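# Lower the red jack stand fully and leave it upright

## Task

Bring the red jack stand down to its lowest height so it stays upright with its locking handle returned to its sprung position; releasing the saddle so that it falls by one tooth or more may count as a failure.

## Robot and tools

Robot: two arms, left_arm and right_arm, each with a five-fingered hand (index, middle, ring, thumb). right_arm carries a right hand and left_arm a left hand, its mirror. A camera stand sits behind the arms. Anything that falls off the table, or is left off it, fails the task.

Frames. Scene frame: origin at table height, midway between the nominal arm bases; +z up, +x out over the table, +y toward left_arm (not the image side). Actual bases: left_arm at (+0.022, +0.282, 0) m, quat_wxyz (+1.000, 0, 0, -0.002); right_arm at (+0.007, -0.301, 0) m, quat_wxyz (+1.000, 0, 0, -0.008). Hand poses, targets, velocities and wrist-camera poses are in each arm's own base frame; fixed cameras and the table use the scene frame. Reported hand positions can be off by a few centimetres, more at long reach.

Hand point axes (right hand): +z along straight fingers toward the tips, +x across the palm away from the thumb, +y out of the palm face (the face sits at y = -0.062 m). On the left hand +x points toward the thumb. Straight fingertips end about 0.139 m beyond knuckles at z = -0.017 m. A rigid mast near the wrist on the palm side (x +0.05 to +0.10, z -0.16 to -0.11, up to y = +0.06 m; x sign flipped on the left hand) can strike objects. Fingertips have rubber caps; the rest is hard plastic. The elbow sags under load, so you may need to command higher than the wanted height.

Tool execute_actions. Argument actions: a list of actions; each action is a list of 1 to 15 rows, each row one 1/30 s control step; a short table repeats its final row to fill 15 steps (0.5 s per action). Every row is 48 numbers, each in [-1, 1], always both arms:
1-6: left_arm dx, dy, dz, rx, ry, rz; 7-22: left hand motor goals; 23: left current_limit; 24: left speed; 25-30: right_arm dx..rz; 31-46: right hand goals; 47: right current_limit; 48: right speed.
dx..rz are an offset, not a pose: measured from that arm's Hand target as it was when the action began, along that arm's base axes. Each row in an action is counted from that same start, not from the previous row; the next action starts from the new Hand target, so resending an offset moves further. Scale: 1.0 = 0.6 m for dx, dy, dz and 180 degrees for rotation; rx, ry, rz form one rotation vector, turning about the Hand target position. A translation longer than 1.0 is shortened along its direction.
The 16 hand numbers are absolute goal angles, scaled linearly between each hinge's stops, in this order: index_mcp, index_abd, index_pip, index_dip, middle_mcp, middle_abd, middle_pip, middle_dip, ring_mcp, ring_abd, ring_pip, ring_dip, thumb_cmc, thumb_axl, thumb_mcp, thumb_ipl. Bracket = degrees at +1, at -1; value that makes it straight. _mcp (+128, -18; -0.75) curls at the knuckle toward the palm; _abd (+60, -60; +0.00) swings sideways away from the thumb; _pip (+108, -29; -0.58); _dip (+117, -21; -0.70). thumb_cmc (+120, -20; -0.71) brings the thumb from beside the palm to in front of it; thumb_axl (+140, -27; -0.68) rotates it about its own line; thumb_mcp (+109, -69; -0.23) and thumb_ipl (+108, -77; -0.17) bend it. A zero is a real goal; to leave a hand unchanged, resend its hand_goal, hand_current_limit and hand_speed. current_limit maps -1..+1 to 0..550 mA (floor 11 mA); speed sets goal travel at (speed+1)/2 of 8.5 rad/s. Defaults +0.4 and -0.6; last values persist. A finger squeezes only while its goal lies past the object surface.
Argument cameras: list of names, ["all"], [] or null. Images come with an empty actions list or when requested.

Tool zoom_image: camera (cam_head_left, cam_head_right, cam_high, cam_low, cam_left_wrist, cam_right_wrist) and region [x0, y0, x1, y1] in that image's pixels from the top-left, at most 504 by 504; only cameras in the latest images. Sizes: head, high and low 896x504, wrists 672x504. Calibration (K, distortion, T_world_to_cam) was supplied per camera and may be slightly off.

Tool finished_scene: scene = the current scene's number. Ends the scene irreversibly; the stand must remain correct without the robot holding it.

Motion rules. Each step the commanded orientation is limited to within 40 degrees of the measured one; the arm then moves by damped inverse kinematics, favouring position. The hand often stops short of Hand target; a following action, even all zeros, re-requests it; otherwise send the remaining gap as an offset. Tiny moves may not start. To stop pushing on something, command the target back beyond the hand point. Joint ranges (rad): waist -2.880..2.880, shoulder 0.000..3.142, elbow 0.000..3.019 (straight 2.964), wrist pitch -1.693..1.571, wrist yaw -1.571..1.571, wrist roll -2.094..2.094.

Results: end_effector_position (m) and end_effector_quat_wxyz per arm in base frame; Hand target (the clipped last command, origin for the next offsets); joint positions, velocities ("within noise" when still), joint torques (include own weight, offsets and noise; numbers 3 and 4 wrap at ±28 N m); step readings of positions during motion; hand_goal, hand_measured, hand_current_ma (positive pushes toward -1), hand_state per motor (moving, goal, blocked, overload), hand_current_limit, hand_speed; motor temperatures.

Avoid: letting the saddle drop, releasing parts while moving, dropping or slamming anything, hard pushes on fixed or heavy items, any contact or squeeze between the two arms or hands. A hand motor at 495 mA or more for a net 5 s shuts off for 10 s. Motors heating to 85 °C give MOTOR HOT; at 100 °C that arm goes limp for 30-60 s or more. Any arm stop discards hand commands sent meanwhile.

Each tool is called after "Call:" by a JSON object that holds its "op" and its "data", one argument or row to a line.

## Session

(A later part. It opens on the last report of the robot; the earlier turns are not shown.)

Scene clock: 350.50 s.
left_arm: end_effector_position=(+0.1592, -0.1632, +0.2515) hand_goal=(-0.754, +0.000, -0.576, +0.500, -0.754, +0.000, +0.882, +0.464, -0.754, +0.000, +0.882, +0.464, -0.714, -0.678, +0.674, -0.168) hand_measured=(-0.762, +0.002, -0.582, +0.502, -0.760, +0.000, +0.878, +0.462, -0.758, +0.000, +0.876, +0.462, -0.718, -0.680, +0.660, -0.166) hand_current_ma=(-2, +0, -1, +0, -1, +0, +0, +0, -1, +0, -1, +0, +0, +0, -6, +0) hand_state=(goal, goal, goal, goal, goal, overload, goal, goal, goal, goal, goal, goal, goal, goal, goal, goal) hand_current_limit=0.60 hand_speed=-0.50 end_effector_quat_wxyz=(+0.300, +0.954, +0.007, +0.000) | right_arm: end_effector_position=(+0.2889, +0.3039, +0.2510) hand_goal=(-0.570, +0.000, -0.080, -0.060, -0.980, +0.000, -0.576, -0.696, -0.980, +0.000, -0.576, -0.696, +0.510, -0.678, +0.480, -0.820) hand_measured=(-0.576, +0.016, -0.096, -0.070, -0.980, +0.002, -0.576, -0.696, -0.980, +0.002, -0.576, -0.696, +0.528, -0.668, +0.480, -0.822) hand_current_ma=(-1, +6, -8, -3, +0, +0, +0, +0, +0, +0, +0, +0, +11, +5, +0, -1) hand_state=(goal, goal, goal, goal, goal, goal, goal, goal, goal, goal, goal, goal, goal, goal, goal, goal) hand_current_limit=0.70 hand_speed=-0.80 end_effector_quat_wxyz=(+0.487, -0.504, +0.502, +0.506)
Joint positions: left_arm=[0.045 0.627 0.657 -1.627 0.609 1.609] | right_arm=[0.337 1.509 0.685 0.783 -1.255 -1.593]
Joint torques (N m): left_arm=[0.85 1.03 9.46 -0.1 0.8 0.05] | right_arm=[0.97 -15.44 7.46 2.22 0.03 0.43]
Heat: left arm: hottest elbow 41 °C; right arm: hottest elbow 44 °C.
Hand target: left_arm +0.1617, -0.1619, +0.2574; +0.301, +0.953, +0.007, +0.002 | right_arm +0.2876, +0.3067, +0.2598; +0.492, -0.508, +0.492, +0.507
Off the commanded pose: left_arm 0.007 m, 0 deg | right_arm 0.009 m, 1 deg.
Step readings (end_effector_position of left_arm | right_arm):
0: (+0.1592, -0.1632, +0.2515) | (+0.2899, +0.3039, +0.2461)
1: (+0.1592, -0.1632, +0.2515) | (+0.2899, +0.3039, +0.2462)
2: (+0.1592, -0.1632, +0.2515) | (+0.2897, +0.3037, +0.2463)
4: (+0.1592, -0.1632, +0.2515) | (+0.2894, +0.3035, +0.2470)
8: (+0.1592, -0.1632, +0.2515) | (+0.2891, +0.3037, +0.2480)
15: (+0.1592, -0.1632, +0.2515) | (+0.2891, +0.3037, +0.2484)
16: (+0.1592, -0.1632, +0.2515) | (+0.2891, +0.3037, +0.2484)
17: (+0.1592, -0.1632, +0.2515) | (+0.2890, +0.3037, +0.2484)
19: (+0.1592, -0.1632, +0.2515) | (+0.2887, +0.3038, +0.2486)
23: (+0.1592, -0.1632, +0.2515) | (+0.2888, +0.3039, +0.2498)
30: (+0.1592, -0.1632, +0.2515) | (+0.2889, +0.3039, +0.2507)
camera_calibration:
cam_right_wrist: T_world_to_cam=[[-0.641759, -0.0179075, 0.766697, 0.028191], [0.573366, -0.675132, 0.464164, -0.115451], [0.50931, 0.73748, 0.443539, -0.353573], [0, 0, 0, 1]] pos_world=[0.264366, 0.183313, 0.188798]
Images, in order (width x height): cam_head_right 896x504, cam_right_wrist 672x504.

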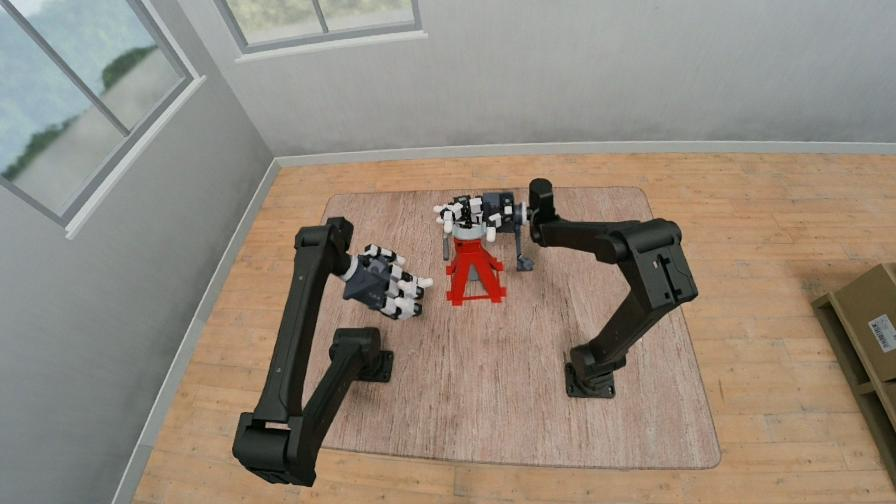

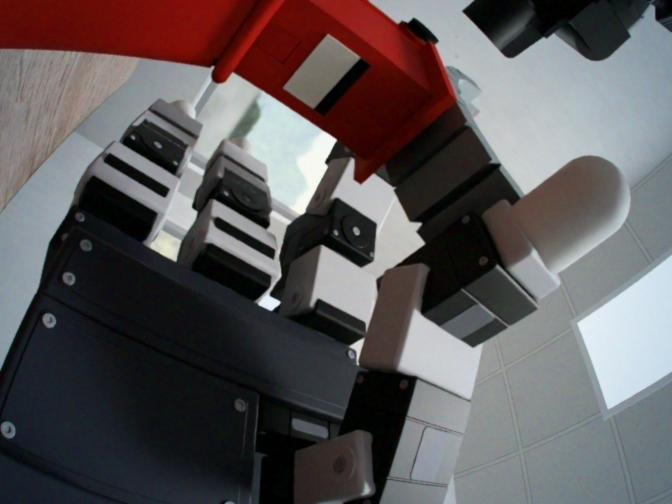

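Call:
{"op": "execute_actions", "data": {
  "actions": [
    [[0,0,0,0,0,0,-0.754,0,-0.576,0.5,-0.754,0,0.882,0.464,-0.754,0,0.882,0.464,-0.714,-0.678,0.674,-0.168,0.6,-0.5,0,0,0,0,0,0,-0.616,0,-0.066,-0.043,-0.98,0,-0.576,-0.696,-0.98,0,-0.576,-0.696,0.5,-0.678,0.445,-0.816,0.7,-0.8]],
    [[0,0,0,0,0,0,-0.754,0,-0.576,0.5,-0.754,0,0.882,0.464,-0.754,0,0.882,0.464,-0.714,-0.678,0.674,-0.168,0.6,-0.5,0.02,0,0,0,0,0,-0.616,0,-0.066,-0.043,-0.98,0,-0.576,-0.696,-0.98,0,-0.576,-0.696,0.5,-0.678,0.445,-0.816,0.7,-0.8]]
  ],
  "cameras": ["cam_right_wrist","cam_head_right","cam_low","cam_high"]
}}

Call:
{"op": "zoom_image", "data": {
  "camera": "cam_head_right",
  "region": [400, 180, 540, 310]
}}

Call:
{"op": "zoom_image", "data": {
  "camera": "cam_high",
  "region": [500, 180, 640, 320]
}}

Scene clock: 353.30 s.
left_arm: end_effector_position=(+0.1592, -0.1632, +0.2515) hand_goal=(-0.754, +0.000, -0.576, +0.500, -0.754, +0.000, +0.882, +0.464, -0.754, +0.000, +0.882, +0.464, -0.714, -0.678, +0.674, -0.168) hand_measured=(-0.762, +0.002, -0.582, +0.502, -0.760, +0.000, +0.878, +0.462, -0.758, +0.000, +0.876, +0.462, -0.718, -0.680, +0.660, -0.166) hand_current_ma=(-2, +0, -1, +0, -1, +0, +0, +0, -1, +0, -1, +0, +0, +0, -6, +0) hand_state=(goal, goal, goal, goal, goal, overload, goal, goal, goal, goal, goal, goal, goal, goal, goal, goal) hand_current_limit=0.60 hand_speed=-0.50 end_effector_quat_wxyz=(+0.300, +0.954, +0.007, +0.000) | right_arm: end_effector_position=(+0.2887, +0.3035, +0.2491) hand_goal=(-0.616, +0.000, -0.066, -0.044, -0.980, +0.000, -0.576, -0.696, -0.980, +0.000, -0.576, -0.696, +0.500, -0.678, +0.444, -0.816) hand_measured=(-0.614, +0.010, -0.070, -0.046, -0.980, +0.002, -0.576, -0.696, -0.980, +0.002, -0.576, -0.696, +0.516, -0.670, +0.446, -0.818) hand_current_ma=(+0, +3, -1, +0, +0, +0, +0, +0, +0, +0, +0, +0, +9, +4, +1, +0) hand_state=(goal, goal, goal, goal, goal, goal, goal, goal, goal, goal, goal, goal, goal, goal, goal, goal) hand_current_limit=0.70 hand_speed=-0.80 end_effector_quat_wxyz=(+0.482, -0.504, +0.503, +0.511)
Joint positions: left_arm=[0.045 0.627 0.657 -1.627 0.609 1.609] | right_arm=[0.337 1.517 0.685 0.786 -1.262 -1.586]
Joint torques (N m): left_arm=[0.91 1.03 9.47 -0.1 0.8 0.05] | right_arm=[0.5 -14.15 9.83 1.88 -0.12 0.38]
Heat: left arm: hottest elbow 41 °C; right arm: hottest elbow 43 °C.
Hand target: left_arm +0.1617, -0.1619, +0.2574; +0.301, +0.953, +0.007, +0.002 | right_arm +0.2997, +0.3067, +0.2597; +0.492, -0.508, +0.492, +0.507
Off the commanded pose: left_arm 0.007 m, 0 deg | right_arm 0.016 m, 2 deg.
Step readings (end_effector_position of left_arm | right_arm):
0: (+0.1592, -0.1632, +0.2515) | (+0.2889, +0.3039, +0.2511)
1: (+0.1592, -0.1632, +0.2515) | (+0.2889, +0.3039, +0.2511)
2: (+0.1592, -0.1632, +0.2515) | (+0.2889, +0.3039, +0.2511)
4: (+0.1592, -0.1632, +0.2515) | (+0.2890, +0.3039, +0.2513)
8: (+0.1592, -0.1632, +0.2515) | (+0.2890, +0.3039, +0.2515)
15: (+0.1592, -0.1632, +0.2515) | (+0.2890, +0.3039, +0.2517)
16: (+0.1592, -0.1632, +0.2515) | (+0.2890, +0.3039, +0.2517)
17: (+0.1592, -0.1632, +0.2515) | (+0.2890, +0.3039, +0.2517)
19: (+0.1592, -0.1632, +0.2515) | (+0.2884, +0.3036, +0.2517)
23: (+0.1592, -0.1632, +0.2515) | (+0.2882, +0.3034, +0.2509)
30: (+0.1592, -0.1632, +0.2515) | (+0.2887, +0.3035, +0.2491)
camera_calibration:
cam_right_wrist: T_world_to_cam=[[-0.632954, -0.0213301, 0.773896, 0.0262178], [0.583378, -0.6703, 0.458659, -0.117583], [0.508959, 0.741784, 0.436712, -0.351822], [0, 0, 0, 1]] pos_world=[0.264253, 0.182719, 0.187285]
Images, in order (width x height): cam_head_right 896x504, cam_high 896x504, cam_low 896x504, cam_right_wrist 672x504.

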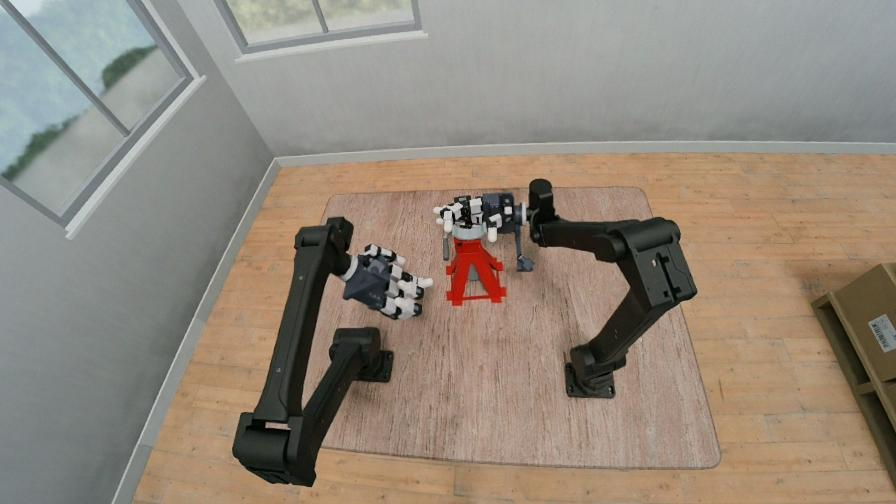

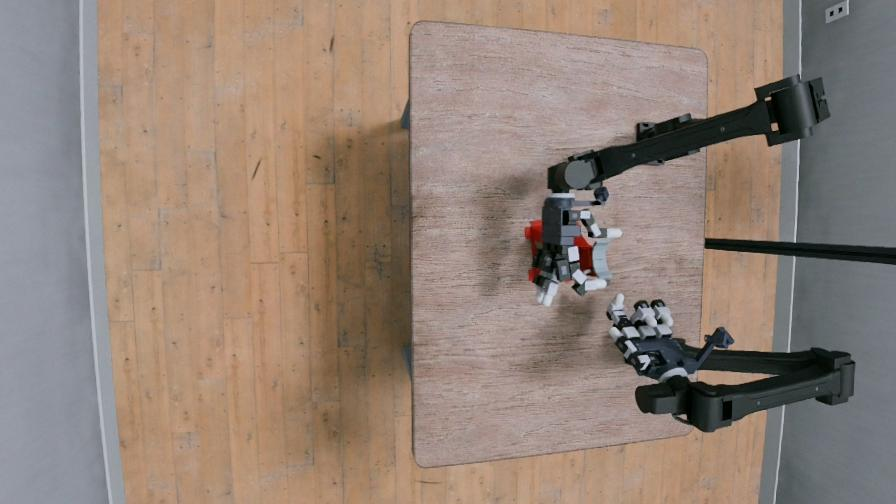

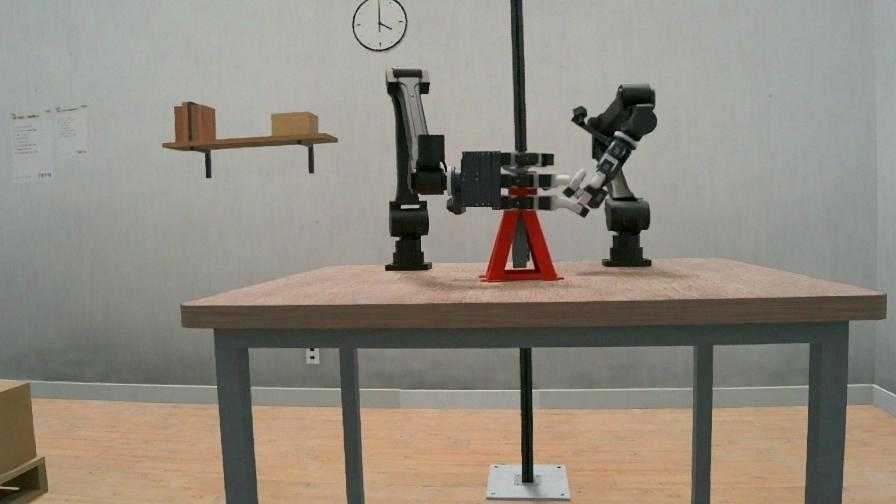

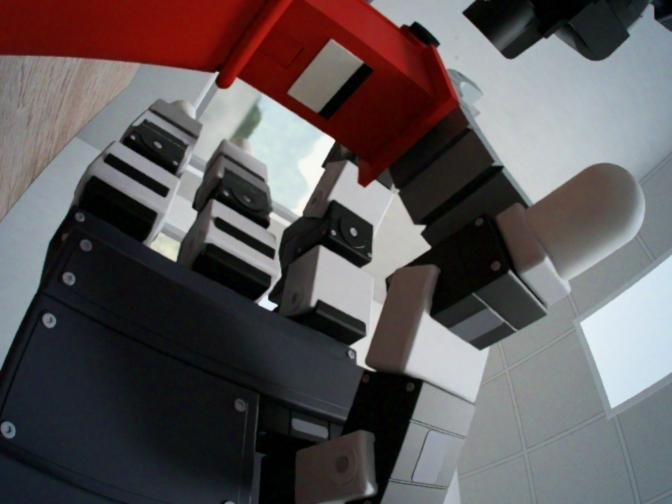

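Scaled by 3.600 from the camera's 896x504 image, which has a finer 1280x720 frame.

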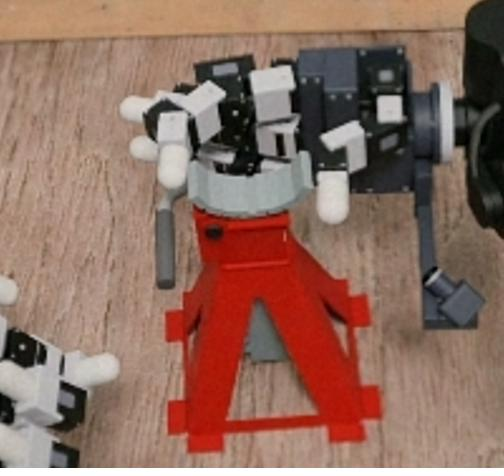

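Scaled by 3.600 from the camera's 896x504 image, which has a finer 1280x720 frame.

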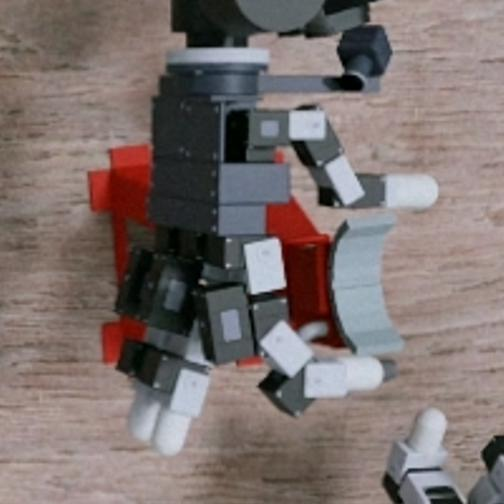

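Call:
{"op": "execute_actions", "data": {
  "actions": [
    [[0,0,0,0,0,0,-0.754,0,-0.576,0.5,-0.754,0,0.882,0.464,-0.754,0,0.882,0.464,-0.714,-0.678,0.674,-0.168,0.6,-0.5,0.025,0.0,0.004,0,0,0,-0.64,0,-0.066,-0.043,-0.98,0,-0.576,-0.696,-0.98,0,-0.576,-0.696,0.5,-0.678,0.42,-0.816,0.7,-0.8]]
  ],
  "cameras": ["cam_right_wrist"]
}}

Scene clock: 355.73 s.
left_arm: end_effector_position=(+0.1592, -0.1632, +0.2515) hand_goal=(-0.754, +0.000, -0.576, +0.500, -0.754, +0.000, +0.882, +0.464, -0.754, +0.000, +0.882, +0.464, -0.714, -0.678, +0.674, -0.168) hand_measured=(-0.762, +0.002, -0.582, +0.502, -0.760, +0.000, +0.878, +0.462, -0.758, +0.000, +0.876, +0.462, -0.718, -0.680, +0.660, -0.166) hand_current_ma=(-2, +0, -1, +0, -1, +0, +0, +0, -1, +0, -1, +0, +0, +0, -6, +0) hand_state=(goal, goal, goal, goal, goal, overload, goal, goal, goal, goal, goal, goal, goal, goal, goal, goal) hand_current_limit=0.60 hand_speed=-0.50 end_effector_quat_wxyz=(+0.300, +0.954, +0.007, +0.000) | right_arm: end_effector_position=(+0.3010, +0.3063, +0.2528) hand_goal=(-0.640, +0.000, -0.066, -0.044, -0.980, +0.000, -0.576, -0.696, -0.980, +0.000, -0.576, -0.696, +0.500, -0.678, +0.420, -0.816) hand_measured=(-0.638, +0.010, -0.070, -0.046, -0.980, +0.002, -0.576, -0.696, -0.980, +0.002, -0.576, -0.696, +0.516, -0.670, +0.422, -0.818) hand_current_ma=(+0, +3, +0, +0, +0, +0, +0, +0, +0, +0, +0, +0, +9, +4, +1, +0) hand_state=(goal, goal, goal, goal, goal, goal, goal, goal, goal, goal, goal, goal, goal, goal, goal, goal) hand_current_limit=0.70 hand_speed=-0.80 end_effector_quat_wxyz=(+0.485, -0.508, +0.496, +0.510)
Joint positions: left_arm=[0.045 0.627 0.657 -1.627 0.609 1.609] | right_arm=[0.334 1.543 0.727 0.786 -1.274 -1.586]
Joint torques (N m): left_arm=[0.85 1.03 9.46 -0.1 0.79 0.05] | right_arm=[0.26 -14.39 9.77 1.39 -0.12 0.28]
Heat: left arm: hottest elbow 41 °C; right arm: hottest elbow 43 °C.
Hand target: left_arm +0.1617, -0.1619, +0.2574; +0.301, +0.953, +0.007, +0.002 | right_arm +0.3146, +0.3067, +0.2621; +0.492, -0.508, +0.492, +0.507
Off the commanded pose: left_arm 0.007 m, 0 deg | right_arm 0.017 m, 1 deg.
Step readings (end_effector_position of left_arm | right_arm):
0: (+0.1592, -0.1632, +0.2515) | (+0.2887, +0.3035, +0.2491)
1: (+0.1592, -0.1632, +0.2515) | (+0.2887, +0.3035, +0.2492)
2: (+0.1592, -0.1632, +0.2515) | (+0.2887, +0.3034, +0.2494)
4: (+0.1592, -0.1632, +0.2515) | (+0.2912, +0.3042, +0.2506)
8: (+0.1592, -0.1632, +0.2515) | (+0.2990, +0.3064, +0.2526)
15: (+0.1592, -0.1632, +0.2515) | (+0.3010, +0.3063, +0.2528)
camera_calibration:
cam_right_wrist: T_world_to_cam=[[-0.644494, -0.0311578, 0.763975, 0.0402339], [0.58192, -0.668121, 0.463663, -0.126195], [0.495981, 0.7434, 0.448731, -0.361305], [0, 0, 0, 1]] pos_world=[0.278566, 0.185534, 0.189903]
Images, in order (width x height): cam_right_wrist 672x504.

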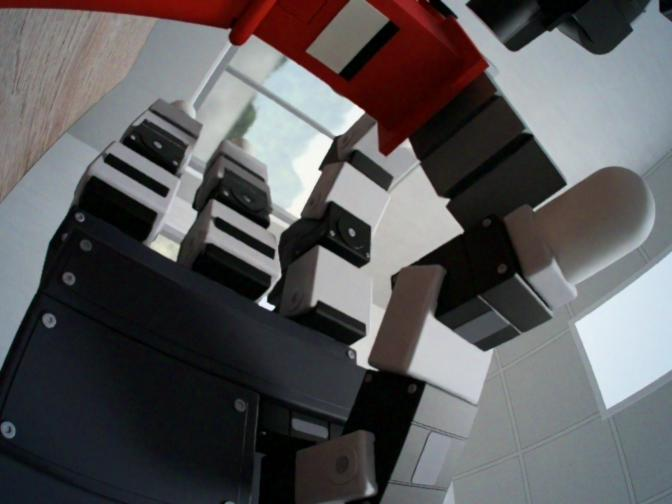

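Moving fine. Continue retreating +x.

Call:
{"op": "execute_actions", "data": {
  "actions": [
    [[0,0,0,0,0,0,-0.754,0,-0.576,0.5,-0.754,0,0.882,0.464,-0.754,0,0.882,0.464,-0.714,-0.678,0.674,-0.168,0.6,-0.5,0.035,0.0,0.004,0,0,0,-0.64,0,-0.066,-0.043,-0.98,0,-0.576,-0.696,-0.98,0,-0.576,-0.696,0.5,-0.678,0.42,-0.816,0.7,-0.8]],
    [[0,0,0,0,0,0,-0.754,0,-0.576,0.5,-0.754,0,0.882,0.464,-0.754,0,0.882,0.464,-0.714,-0.678,0.674,-0.168,0.6,-0.5,0.045,0.0,0.004,0,0,0,-0.64,0,-0.066,-0.043,-0.98,0,-0.576,-0.696,-0.98,0,-0.576,-0.696,0.5,-0.678,0.42,-0.816,0.7,-0.8]]
  ],
  "cameras": ["cam_right_wrist","cam_head_right","cam_high"]
}}

Call:
{"op": "zoom_image", "data": {
  "camera": "cam_head_right",
  "region": [400, 180, 540, 310]
}}

Call:
{"op": "zoom_image", "data": {
  "camera": "cam_high",
  "region": [500, 180, 640, 320]
}}

Scene clock: 362.93 s.
left_arm: end_effector_position=(+0.1592, -0.1632, +0.2515) hand_goal=(-0.754, +0.000, -0.576, +0.500, -0.754, +0.000, +0.882, +0.464, -0.754, +0.000, +0.882, +0.464, -0.714, -0.678, +0.674, -0.168) hand_measured=(-0.762, +0.002, -0.582, +0.502, -0.760, +0.000, +0.878, +0.462, -0.758, +0.000, +0.876, +0.462, -0.718, -0.680, +0.660, -0.166) hand_current_ma=(-2, +0, -1, +0, -1, +0, +0, +0, -1, +0, -1, +0, +0, +0, -6, +0) hand_state=(goal, goal, goal, goal, goal, overload, goal, goal, goal, goal, goal, goal, goal, goal, goal, goal) hand_current_limit=0.60 hand_speed=-0.50 end_effector_quat_wxyz=(+0.300, +0.954, +0.007, +0.000) | right_arm: end_effector_position=(+0.3497, +0.3058, +0.2568) hand_goal=(-0.640, +0.000, -0.066, -0.044, -0.980, +0.000, -0.576, -0.696, -0.980, +0.000, -0.576, -0.696, +0.500, -0.678, +0.420, -0.816) hand_measured=(-0.638, +0.010, -0.068, -0.046, -0.980, +0.002, -0.576, -0.696, -0.980, +0.002, -0.576, -0.696, +0.516, -0.670, +0.422, -0.818) hand_current_ma=(+0, +3, +0, +0, +0, +0, +0, +0, +0, +0, +0, +0, +9, +4, +0, +0) hand_state=(goal, goal, goal, goal, goal, goal, goal, goal, goal, goal, goal, goal, goal, goal, goal, goal) hand_current_limit=0.70 hand_speed=-0.80 end_effector_quat_wxyz=(+0.487, -0.507, +0.496, +0.510)
Joint positions: left_arm=[0.045 0.627 0.657 -1.627 0.609 1.609] | right_arm=[0.299 1.635 0.858 0.753 -1.306 -1.583]
Joint torques (N m): left_arm=[0.85 1.03 9.47 -0.1 0.8 0.05] | right_arm=[-0.26 -16.38 10.17 1.13 -0.09 0.35]
Heat: left arm: hottest elbow 40 °C; right arm: hottest elbow 43 °C.
Hand target: left_arm +0.1617, -0.1619, +0.2574; +0.301, +0.953, +0.007, +0.002 | right_arm +0.3627, +0.3066, +0.2670; +0.492, -0.508, +0.492, +0.507
Off the commanded pose: left_arm 0.007 m, 0 deg | right_arm 0.016 m, 1 deg.
Step readings (end_effector_position of left_arm | right_arm):
0: (+0.1592, -0.1632, +0.2515) | (+0.3010, +0.3063, +0.2528)
1: (+0.1592, -0.1632, +0.2515) | (+0.3011, +0.3063, +0.2529)
2: (+0.1592, -0.1632, +0.2515) | (+0.3017, +0.3058, +0.2532)
4: (+0.1592, -0.1632, +0.2515) | (+0.3057, +0.3059, +0.2540)
8: (+0.1592, -0.1632, +0.2515) | (+0.3185, +0.3064, +0.2552)
15: (+0.1592, -0.1632, +0.2515) | (+0.3226, +0.3056, +0.2548)
16: (+0.1592, -0.1632, +0.2515) | (+0.3228, +0.3056, +0.2551)
17: (+0.1592, -0.1632, +0.2515) | (+0.3234, +0.3054, +0.2553)
19: (+0.1592, -0.1632, +0.2515) | (+0.3287, +0.3056, +0.2564)
23: (+0.1592, -0.1632, +0.2515) | (+0.3444, +0.3069, +0.2580)
30: (+0.1592, -0.1632, +0.2515) | (+0.3496, +0.3058, +0.2569)
camera_calibration:
cam_right_wrist: T_world_to_cam=[[-0.6457, -0.0307741, 0.762971, 0.0691119], [0.578951, -0.671229, 0.462891, -0.154516], [0.497883, 0.740611, 0.451229, -0.387412], [0, 0, 0, 1]] pos_world=[0.326968, 0.185332, 0.193605]
Images, in order (width x height): cam_head_right 896x504, cam_high 896x504, cam_right_wrist 672x504.

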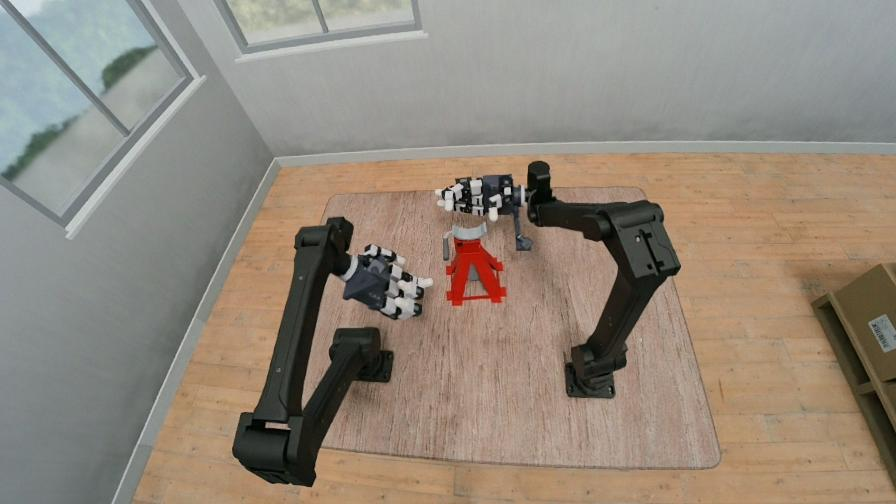

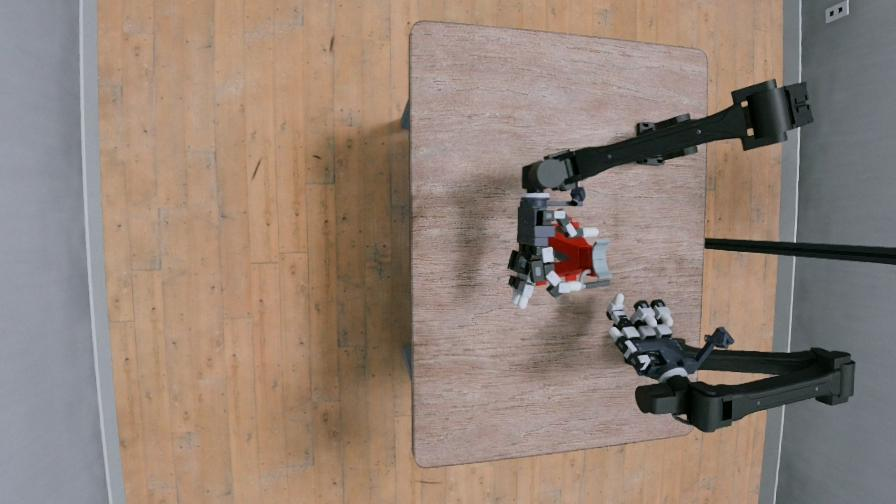

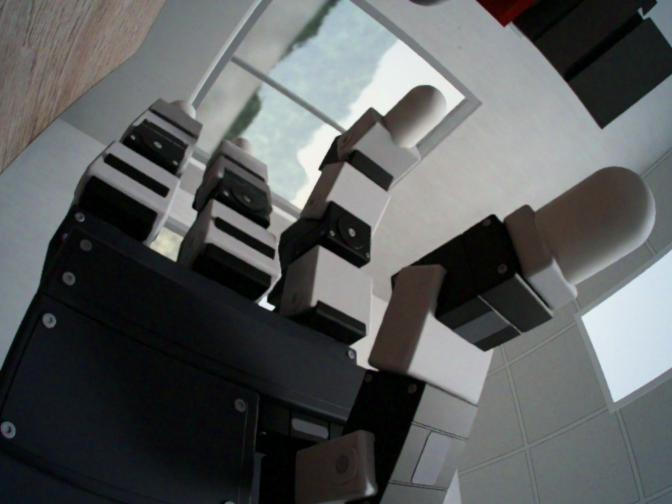

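Scaled by 3.600 from the camera's 896x504 image, which has a finer 1280x720 frame.

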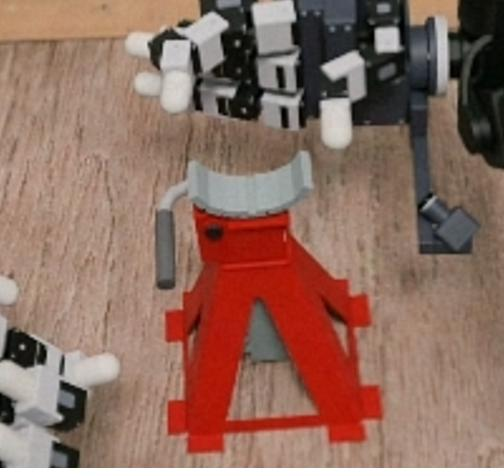

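Scaled by 3.600 from the camera's 896x504 image, which has a finer 1280x720 frame.

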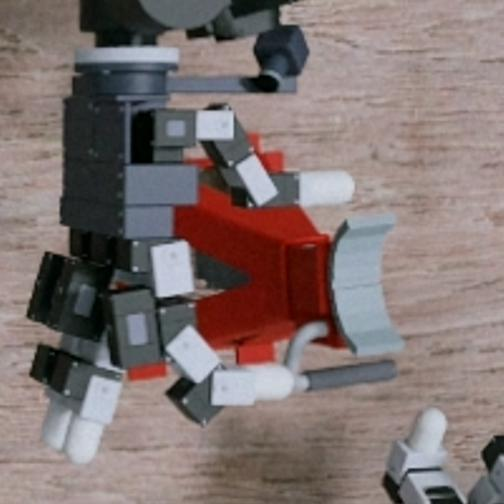

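Call:
{"op": "execute_actions", "data": {
  "actions": [
    [[0,0,0,0,0,0,-0.754,0,-0.576,0.5,-0.754,0,0.882,0.464,-0.754,0,0.882,0.464,-0.714,-0.678,0.674,-0.168,0.6,-0.5,0.045,0.0,0.004,0,0,0,-0.64,0,-0.066,-0.043,-0.98,0,-0.576,-0.696,-0.98,0,-0.576,-0.696,0.5,-0.678,0.42,-0.816,0.7,-0.8]],
    [[0,0,0,0,0,0,-0.754,0,-0.576,0.5,-0.754,0,0.882,0.464,-0.754,0,0.882,0.464,-0.714,-0.678,0.674,-0.168,0.6,-0.5,0.02,-0.08,0.0,0,0,0,-0.64,0,-0.066,-0.043,-0.98,0,-0.576,-0.696,-0.98,0,-0.576,-0.696,0.5,-0.678,0.42,-0.816,0.7,-0.8]],
    [[0,0,0,0,0,0,-0.754,0,-0.576,0.5,-0.754,0,0.882,0.464,-0.754,0,0.882,0.464,-0.714,-0.678,0.674,-0.168,0.6,-0.5,0.0,-0.12,0.0,0,0,0,-0.64,0,-0.066,-0.043,-0.98,0,-0.576,-0.696,-0.98,0,-0.576,-0.696,0.5,-0.678,0.42,-0.816,0.7,-0.8]]
  ],
  "cameras": ["cam_low","cam_head_right","cam_head_left","cam_left_wrist","cam_high"]
}}

Call:
{"op": "zoom_image", "data": {
  "camera": "cam_low",
  "region": [450, 170, 590, 290]
}}

Call:
{"op": "zoom_image", "data": {
  "camera": "cam_left_wrist",
  "region": [0, 0, 300, 280]
}}

Call:
{"op": "zoom_image", "data": {
  "camera": "cam_head_right",
  "region": [420, 200, 520, 310]
}}

Scene clock: 366.83 s.
left_arm: end_effector_position=(+0.1592, -0.1632, +0.2515) hand_goal=(-0.754, +0.000, -0.576, +0.500, -0.754, +0.000, +0.882, +0.464, -0.754, +0.000, +0.882, +0.464, -0.714, -0.678, +0.674, -0.168) hand_measured=(-0.762, +0.002, -0.582, +0.502, -0.760, +0.000, +0.878, +0.462, -0.758, +0.000, +0.876, +0.462, -0.718, -0.680, +0.660, -0.166) hand_current_ma=(-2, +0, -1, +0, -1, +0, +0, +0, -1, +0, -1, +0, +0, +0, -6, +0) hand_state=(goal, goal, goal, goal, goal, overload, goal, goal, goal, goal, goal, goal, goal, goal, goal, goal) hand_current_limit=0.60 hand_speed=-0.50 end_effector_quat_wxyz=(+0.300, +0.954, +0.007, +0.000) | right_arm: end_effector_position=(+0.3994, +0.1838, +0.2615) hand_goal=(-0.640, +0.000, -0.066, -0.044, -0.980, +0.000, -0.576, -0.696, -0.980, +0.000, -0.576, -0.696, +0.500, -0.678, +0.420, -0.816) hand_measured=(-0.640, +0.010, -0.068, -0.046, -0.980, +0.002, -0.576, -0.696, -0.980, +0.002, -0.576, -0.696, +0.516, -0.670, +0.422, -0.818) hand_current_ma=(+0, +3, +0, +0, +0, +0, +0, +0, +0, +0, +0, +0, +9, +3, +0, +0) hand_state=(goal, goal, goal, goal, goal, goal, goal, goal, goal, goal, goal, goal, goal, goal, goal, goal) hand_current_limit=0.70 hand_speed=-0.80 end_effector_quat_wxyz=(+0.492, -0.502, +0.498, +0.508)
Joint positions: left_arm=[0.045 0.627 0.657 -1.627 0.609 1.609] | right_arm=[0.025 1.686 0.941 0.724 -1.565 -1.582]
Joint torques (N m): left_arm=[0.91 1.03 9.46 -0.1 0.8 0.05] | right_arm=[1.2 -18.32 8.35 0.87 -0.13 0.29]
Heat: left arm: hottest elbow 40 °C; right arm: hottest elbow 43 °C.
Hand target: left_arm +0.1617, -0.1619, +0.2574; +0.301, +0.953, +0.007, +0.002 | right_arm +0.4016, +0.1866, +0.2694; +0.492, -0.508, +0.492, +0.507
Off the commanded pose: left_arm 0.007 m, 0 deg | right_arm 0.009 m, 1 deg.
Step readings (end_effector_position of left_arm | right_arm):
0: (+0.1592, -0.1632, +0.2515) | (+0.3497, +0.3058, +0.2568)
1: (+0.1592, -0.1632, +0.2515) | (+0.3498, +0.3058, +0.2569)
2: (+0.1592, -0.1632, +0.2515) | (+0.3505, +0.3057, +0.2574)
4: (+0.1592, -0.1632, +0.2515) | (+0.3561, +0.3059, +0.2589)
8: (+0.1592, -0.1632, +0.2515) | (+0.3713, +0.3074, +0.2606)
15: (+0.1592, -0.1632, +0.2515) | (+0.3765, +0.3064, +0.2591)
16: (+0.1592, -0.1632, +0.2515) | (+0.3762, +0.3059, +0.2591)
17: (+0.1592, -0.1632, +0.2515) | (+0.3753, +0.3025, +0.2594)
19: (+0.1592, -0.1632, +0.2515) | (+0.3730, +0.2928, +0.2595)
23: (+0.1592, -0.1632, +0.2515) | (+0.3836, +0.2695, +0.2597)
30: (+0.1592, -0.1632, +0.2515) | (+0.3922, +0.2548, +0.2608)
31: (+0.1592, -0.1632, +0.2515) | (+0.3916, +0.2543, +0.2609)
32: (+0.1592, -0.1632, +0.2515) | (+0.3887, +0.2511, +0.2610)
34: (+0.1592, -0.1632, +0.2515) | (+0.3834, +0.2385, +0.2613)
38: (+0.1592, -0.1632, +0.2515) | (+0.3925, +0.2063, +0.2614)
45: (+0.1592, -0.1632, +0.2515) | (+0.3999, +0.1835, +0.2615)
camera_calibration:
cam_left_wrist: T_world_to_cam=[[-0.776262, 0.554479, -0.299951, 0.248494], [0.478543, 0.82802, 0.292198, -0.0534702], [0.410383, 0.0832828, -0.908102, 0.302215], [0, 0, 0, 1]] pos_world=[0.0944601, -0.11868, 0.364602]
Images, in order (width x height): cam_head_left 896x504, cam_head_right 896x504, cam_high 896x504, cam_low 896x504, cam_left_wrist 672x504.

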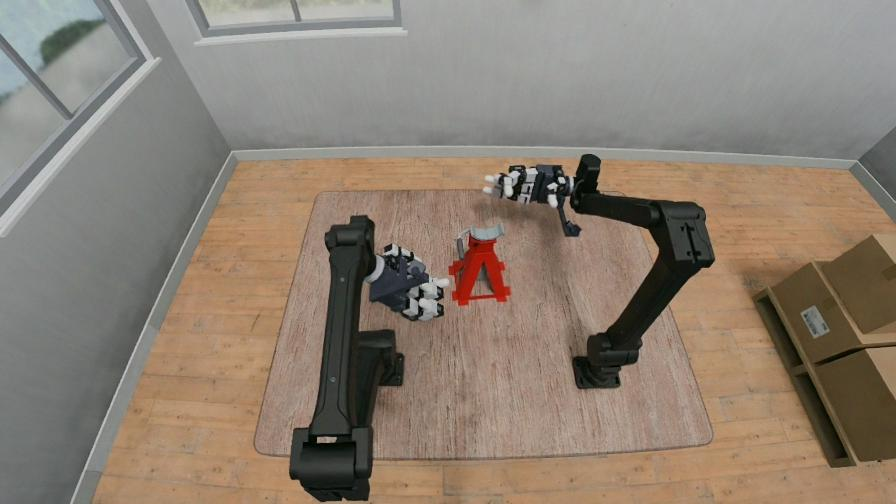

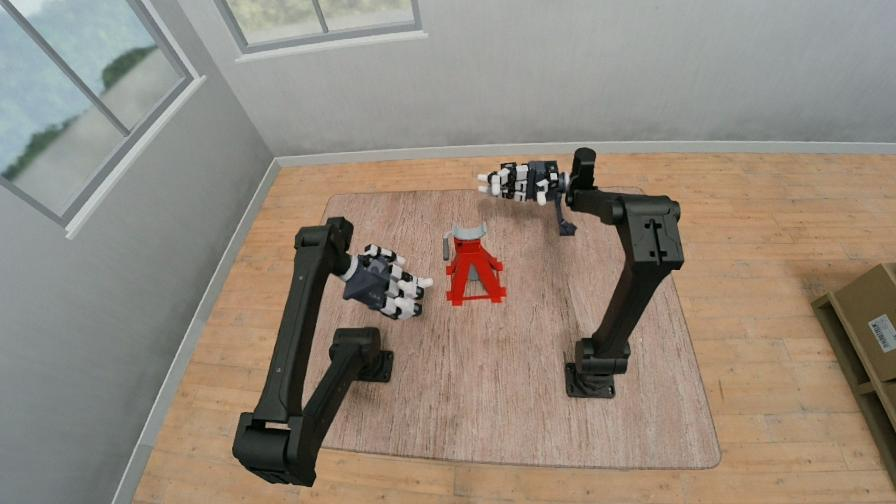

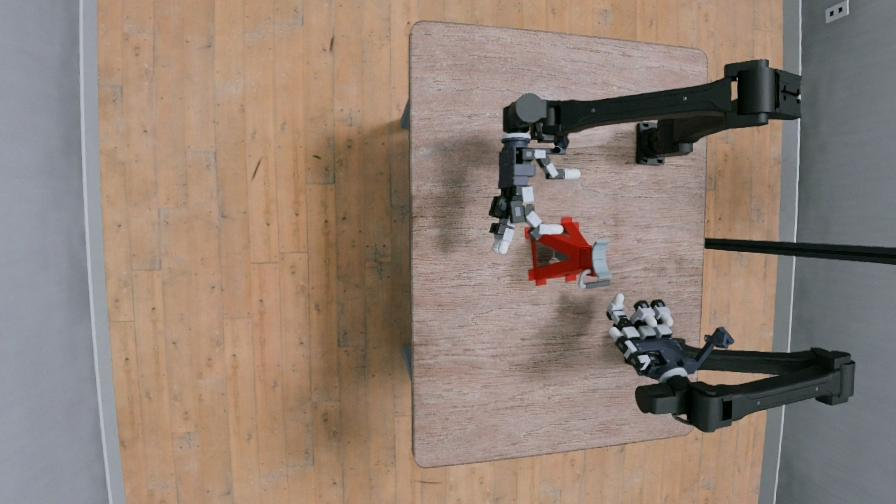

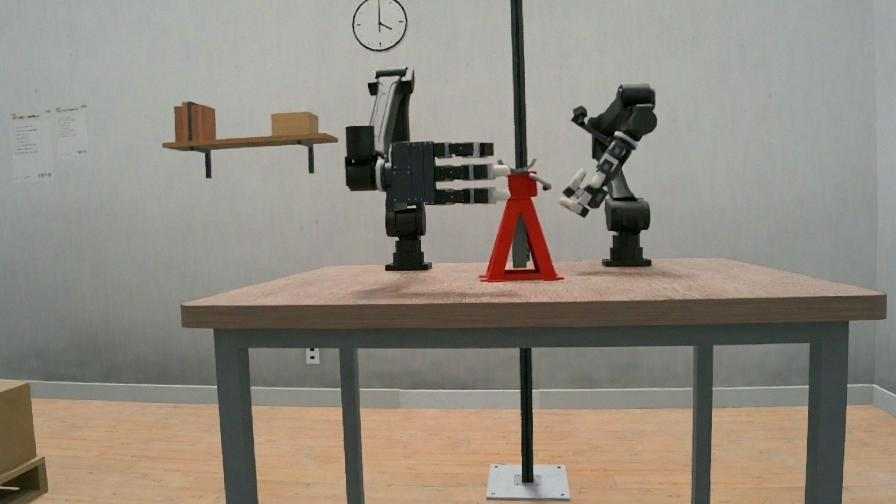

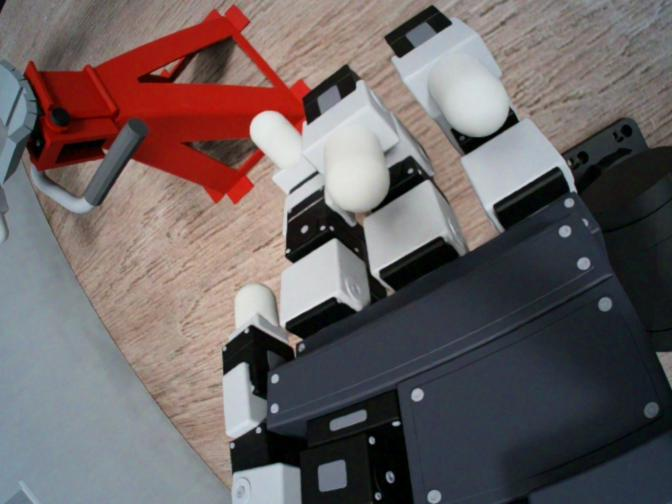

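Scaled by 3.600 from the camera's 896x504 image, which has a finer 1280x720 frame.

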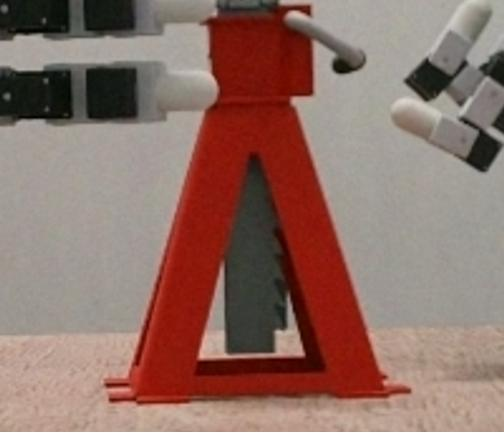

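Scaled by 1.680 from the camera's 672x504 image, which has a finer 960x720 frame.

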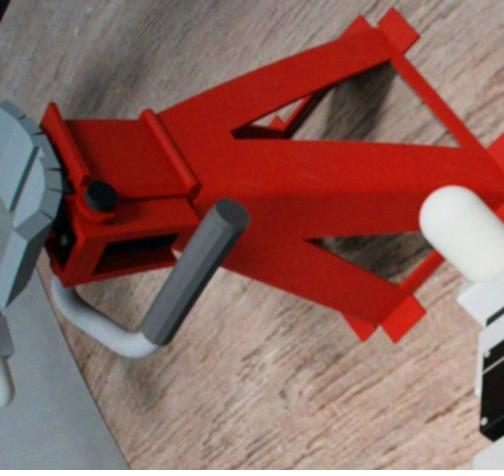

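Scaled by 4.582 from the camera's 896x504 image, which has a finer 1280x720 frame.

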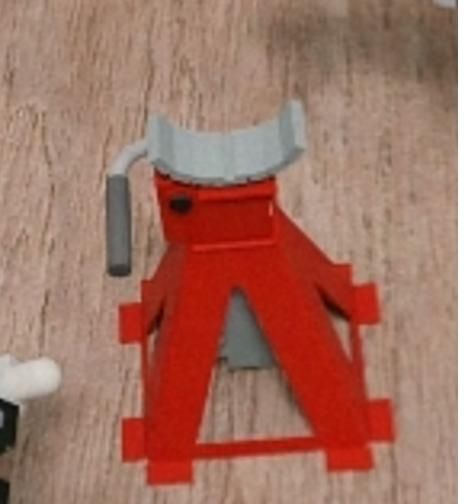

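Call:
{"op": "zoom_image", "data": {
  "camera": "cam_low",
  "region": [495, 150, 565, 215]
}}

Call:
{"op": "zoom_image", "data": {
  "camera": "cam_high",
  "region": [520, 210, 620, 300]
}}

Scaled by 7.200 from the camera's 896x504 image, which has a finer 1280x720 frame.

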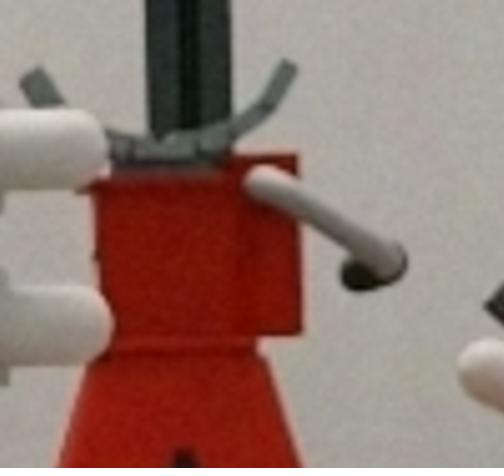

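Scaled by 5.040 from the camera's 896x504 image, which has a finer 1280x720 frame.

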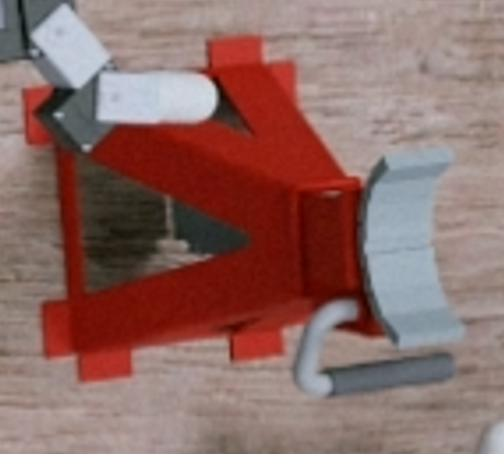

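Call:
{"op": "finished_scene", "data": {
  "scene": 1
}}

The scene is finished: the task was done.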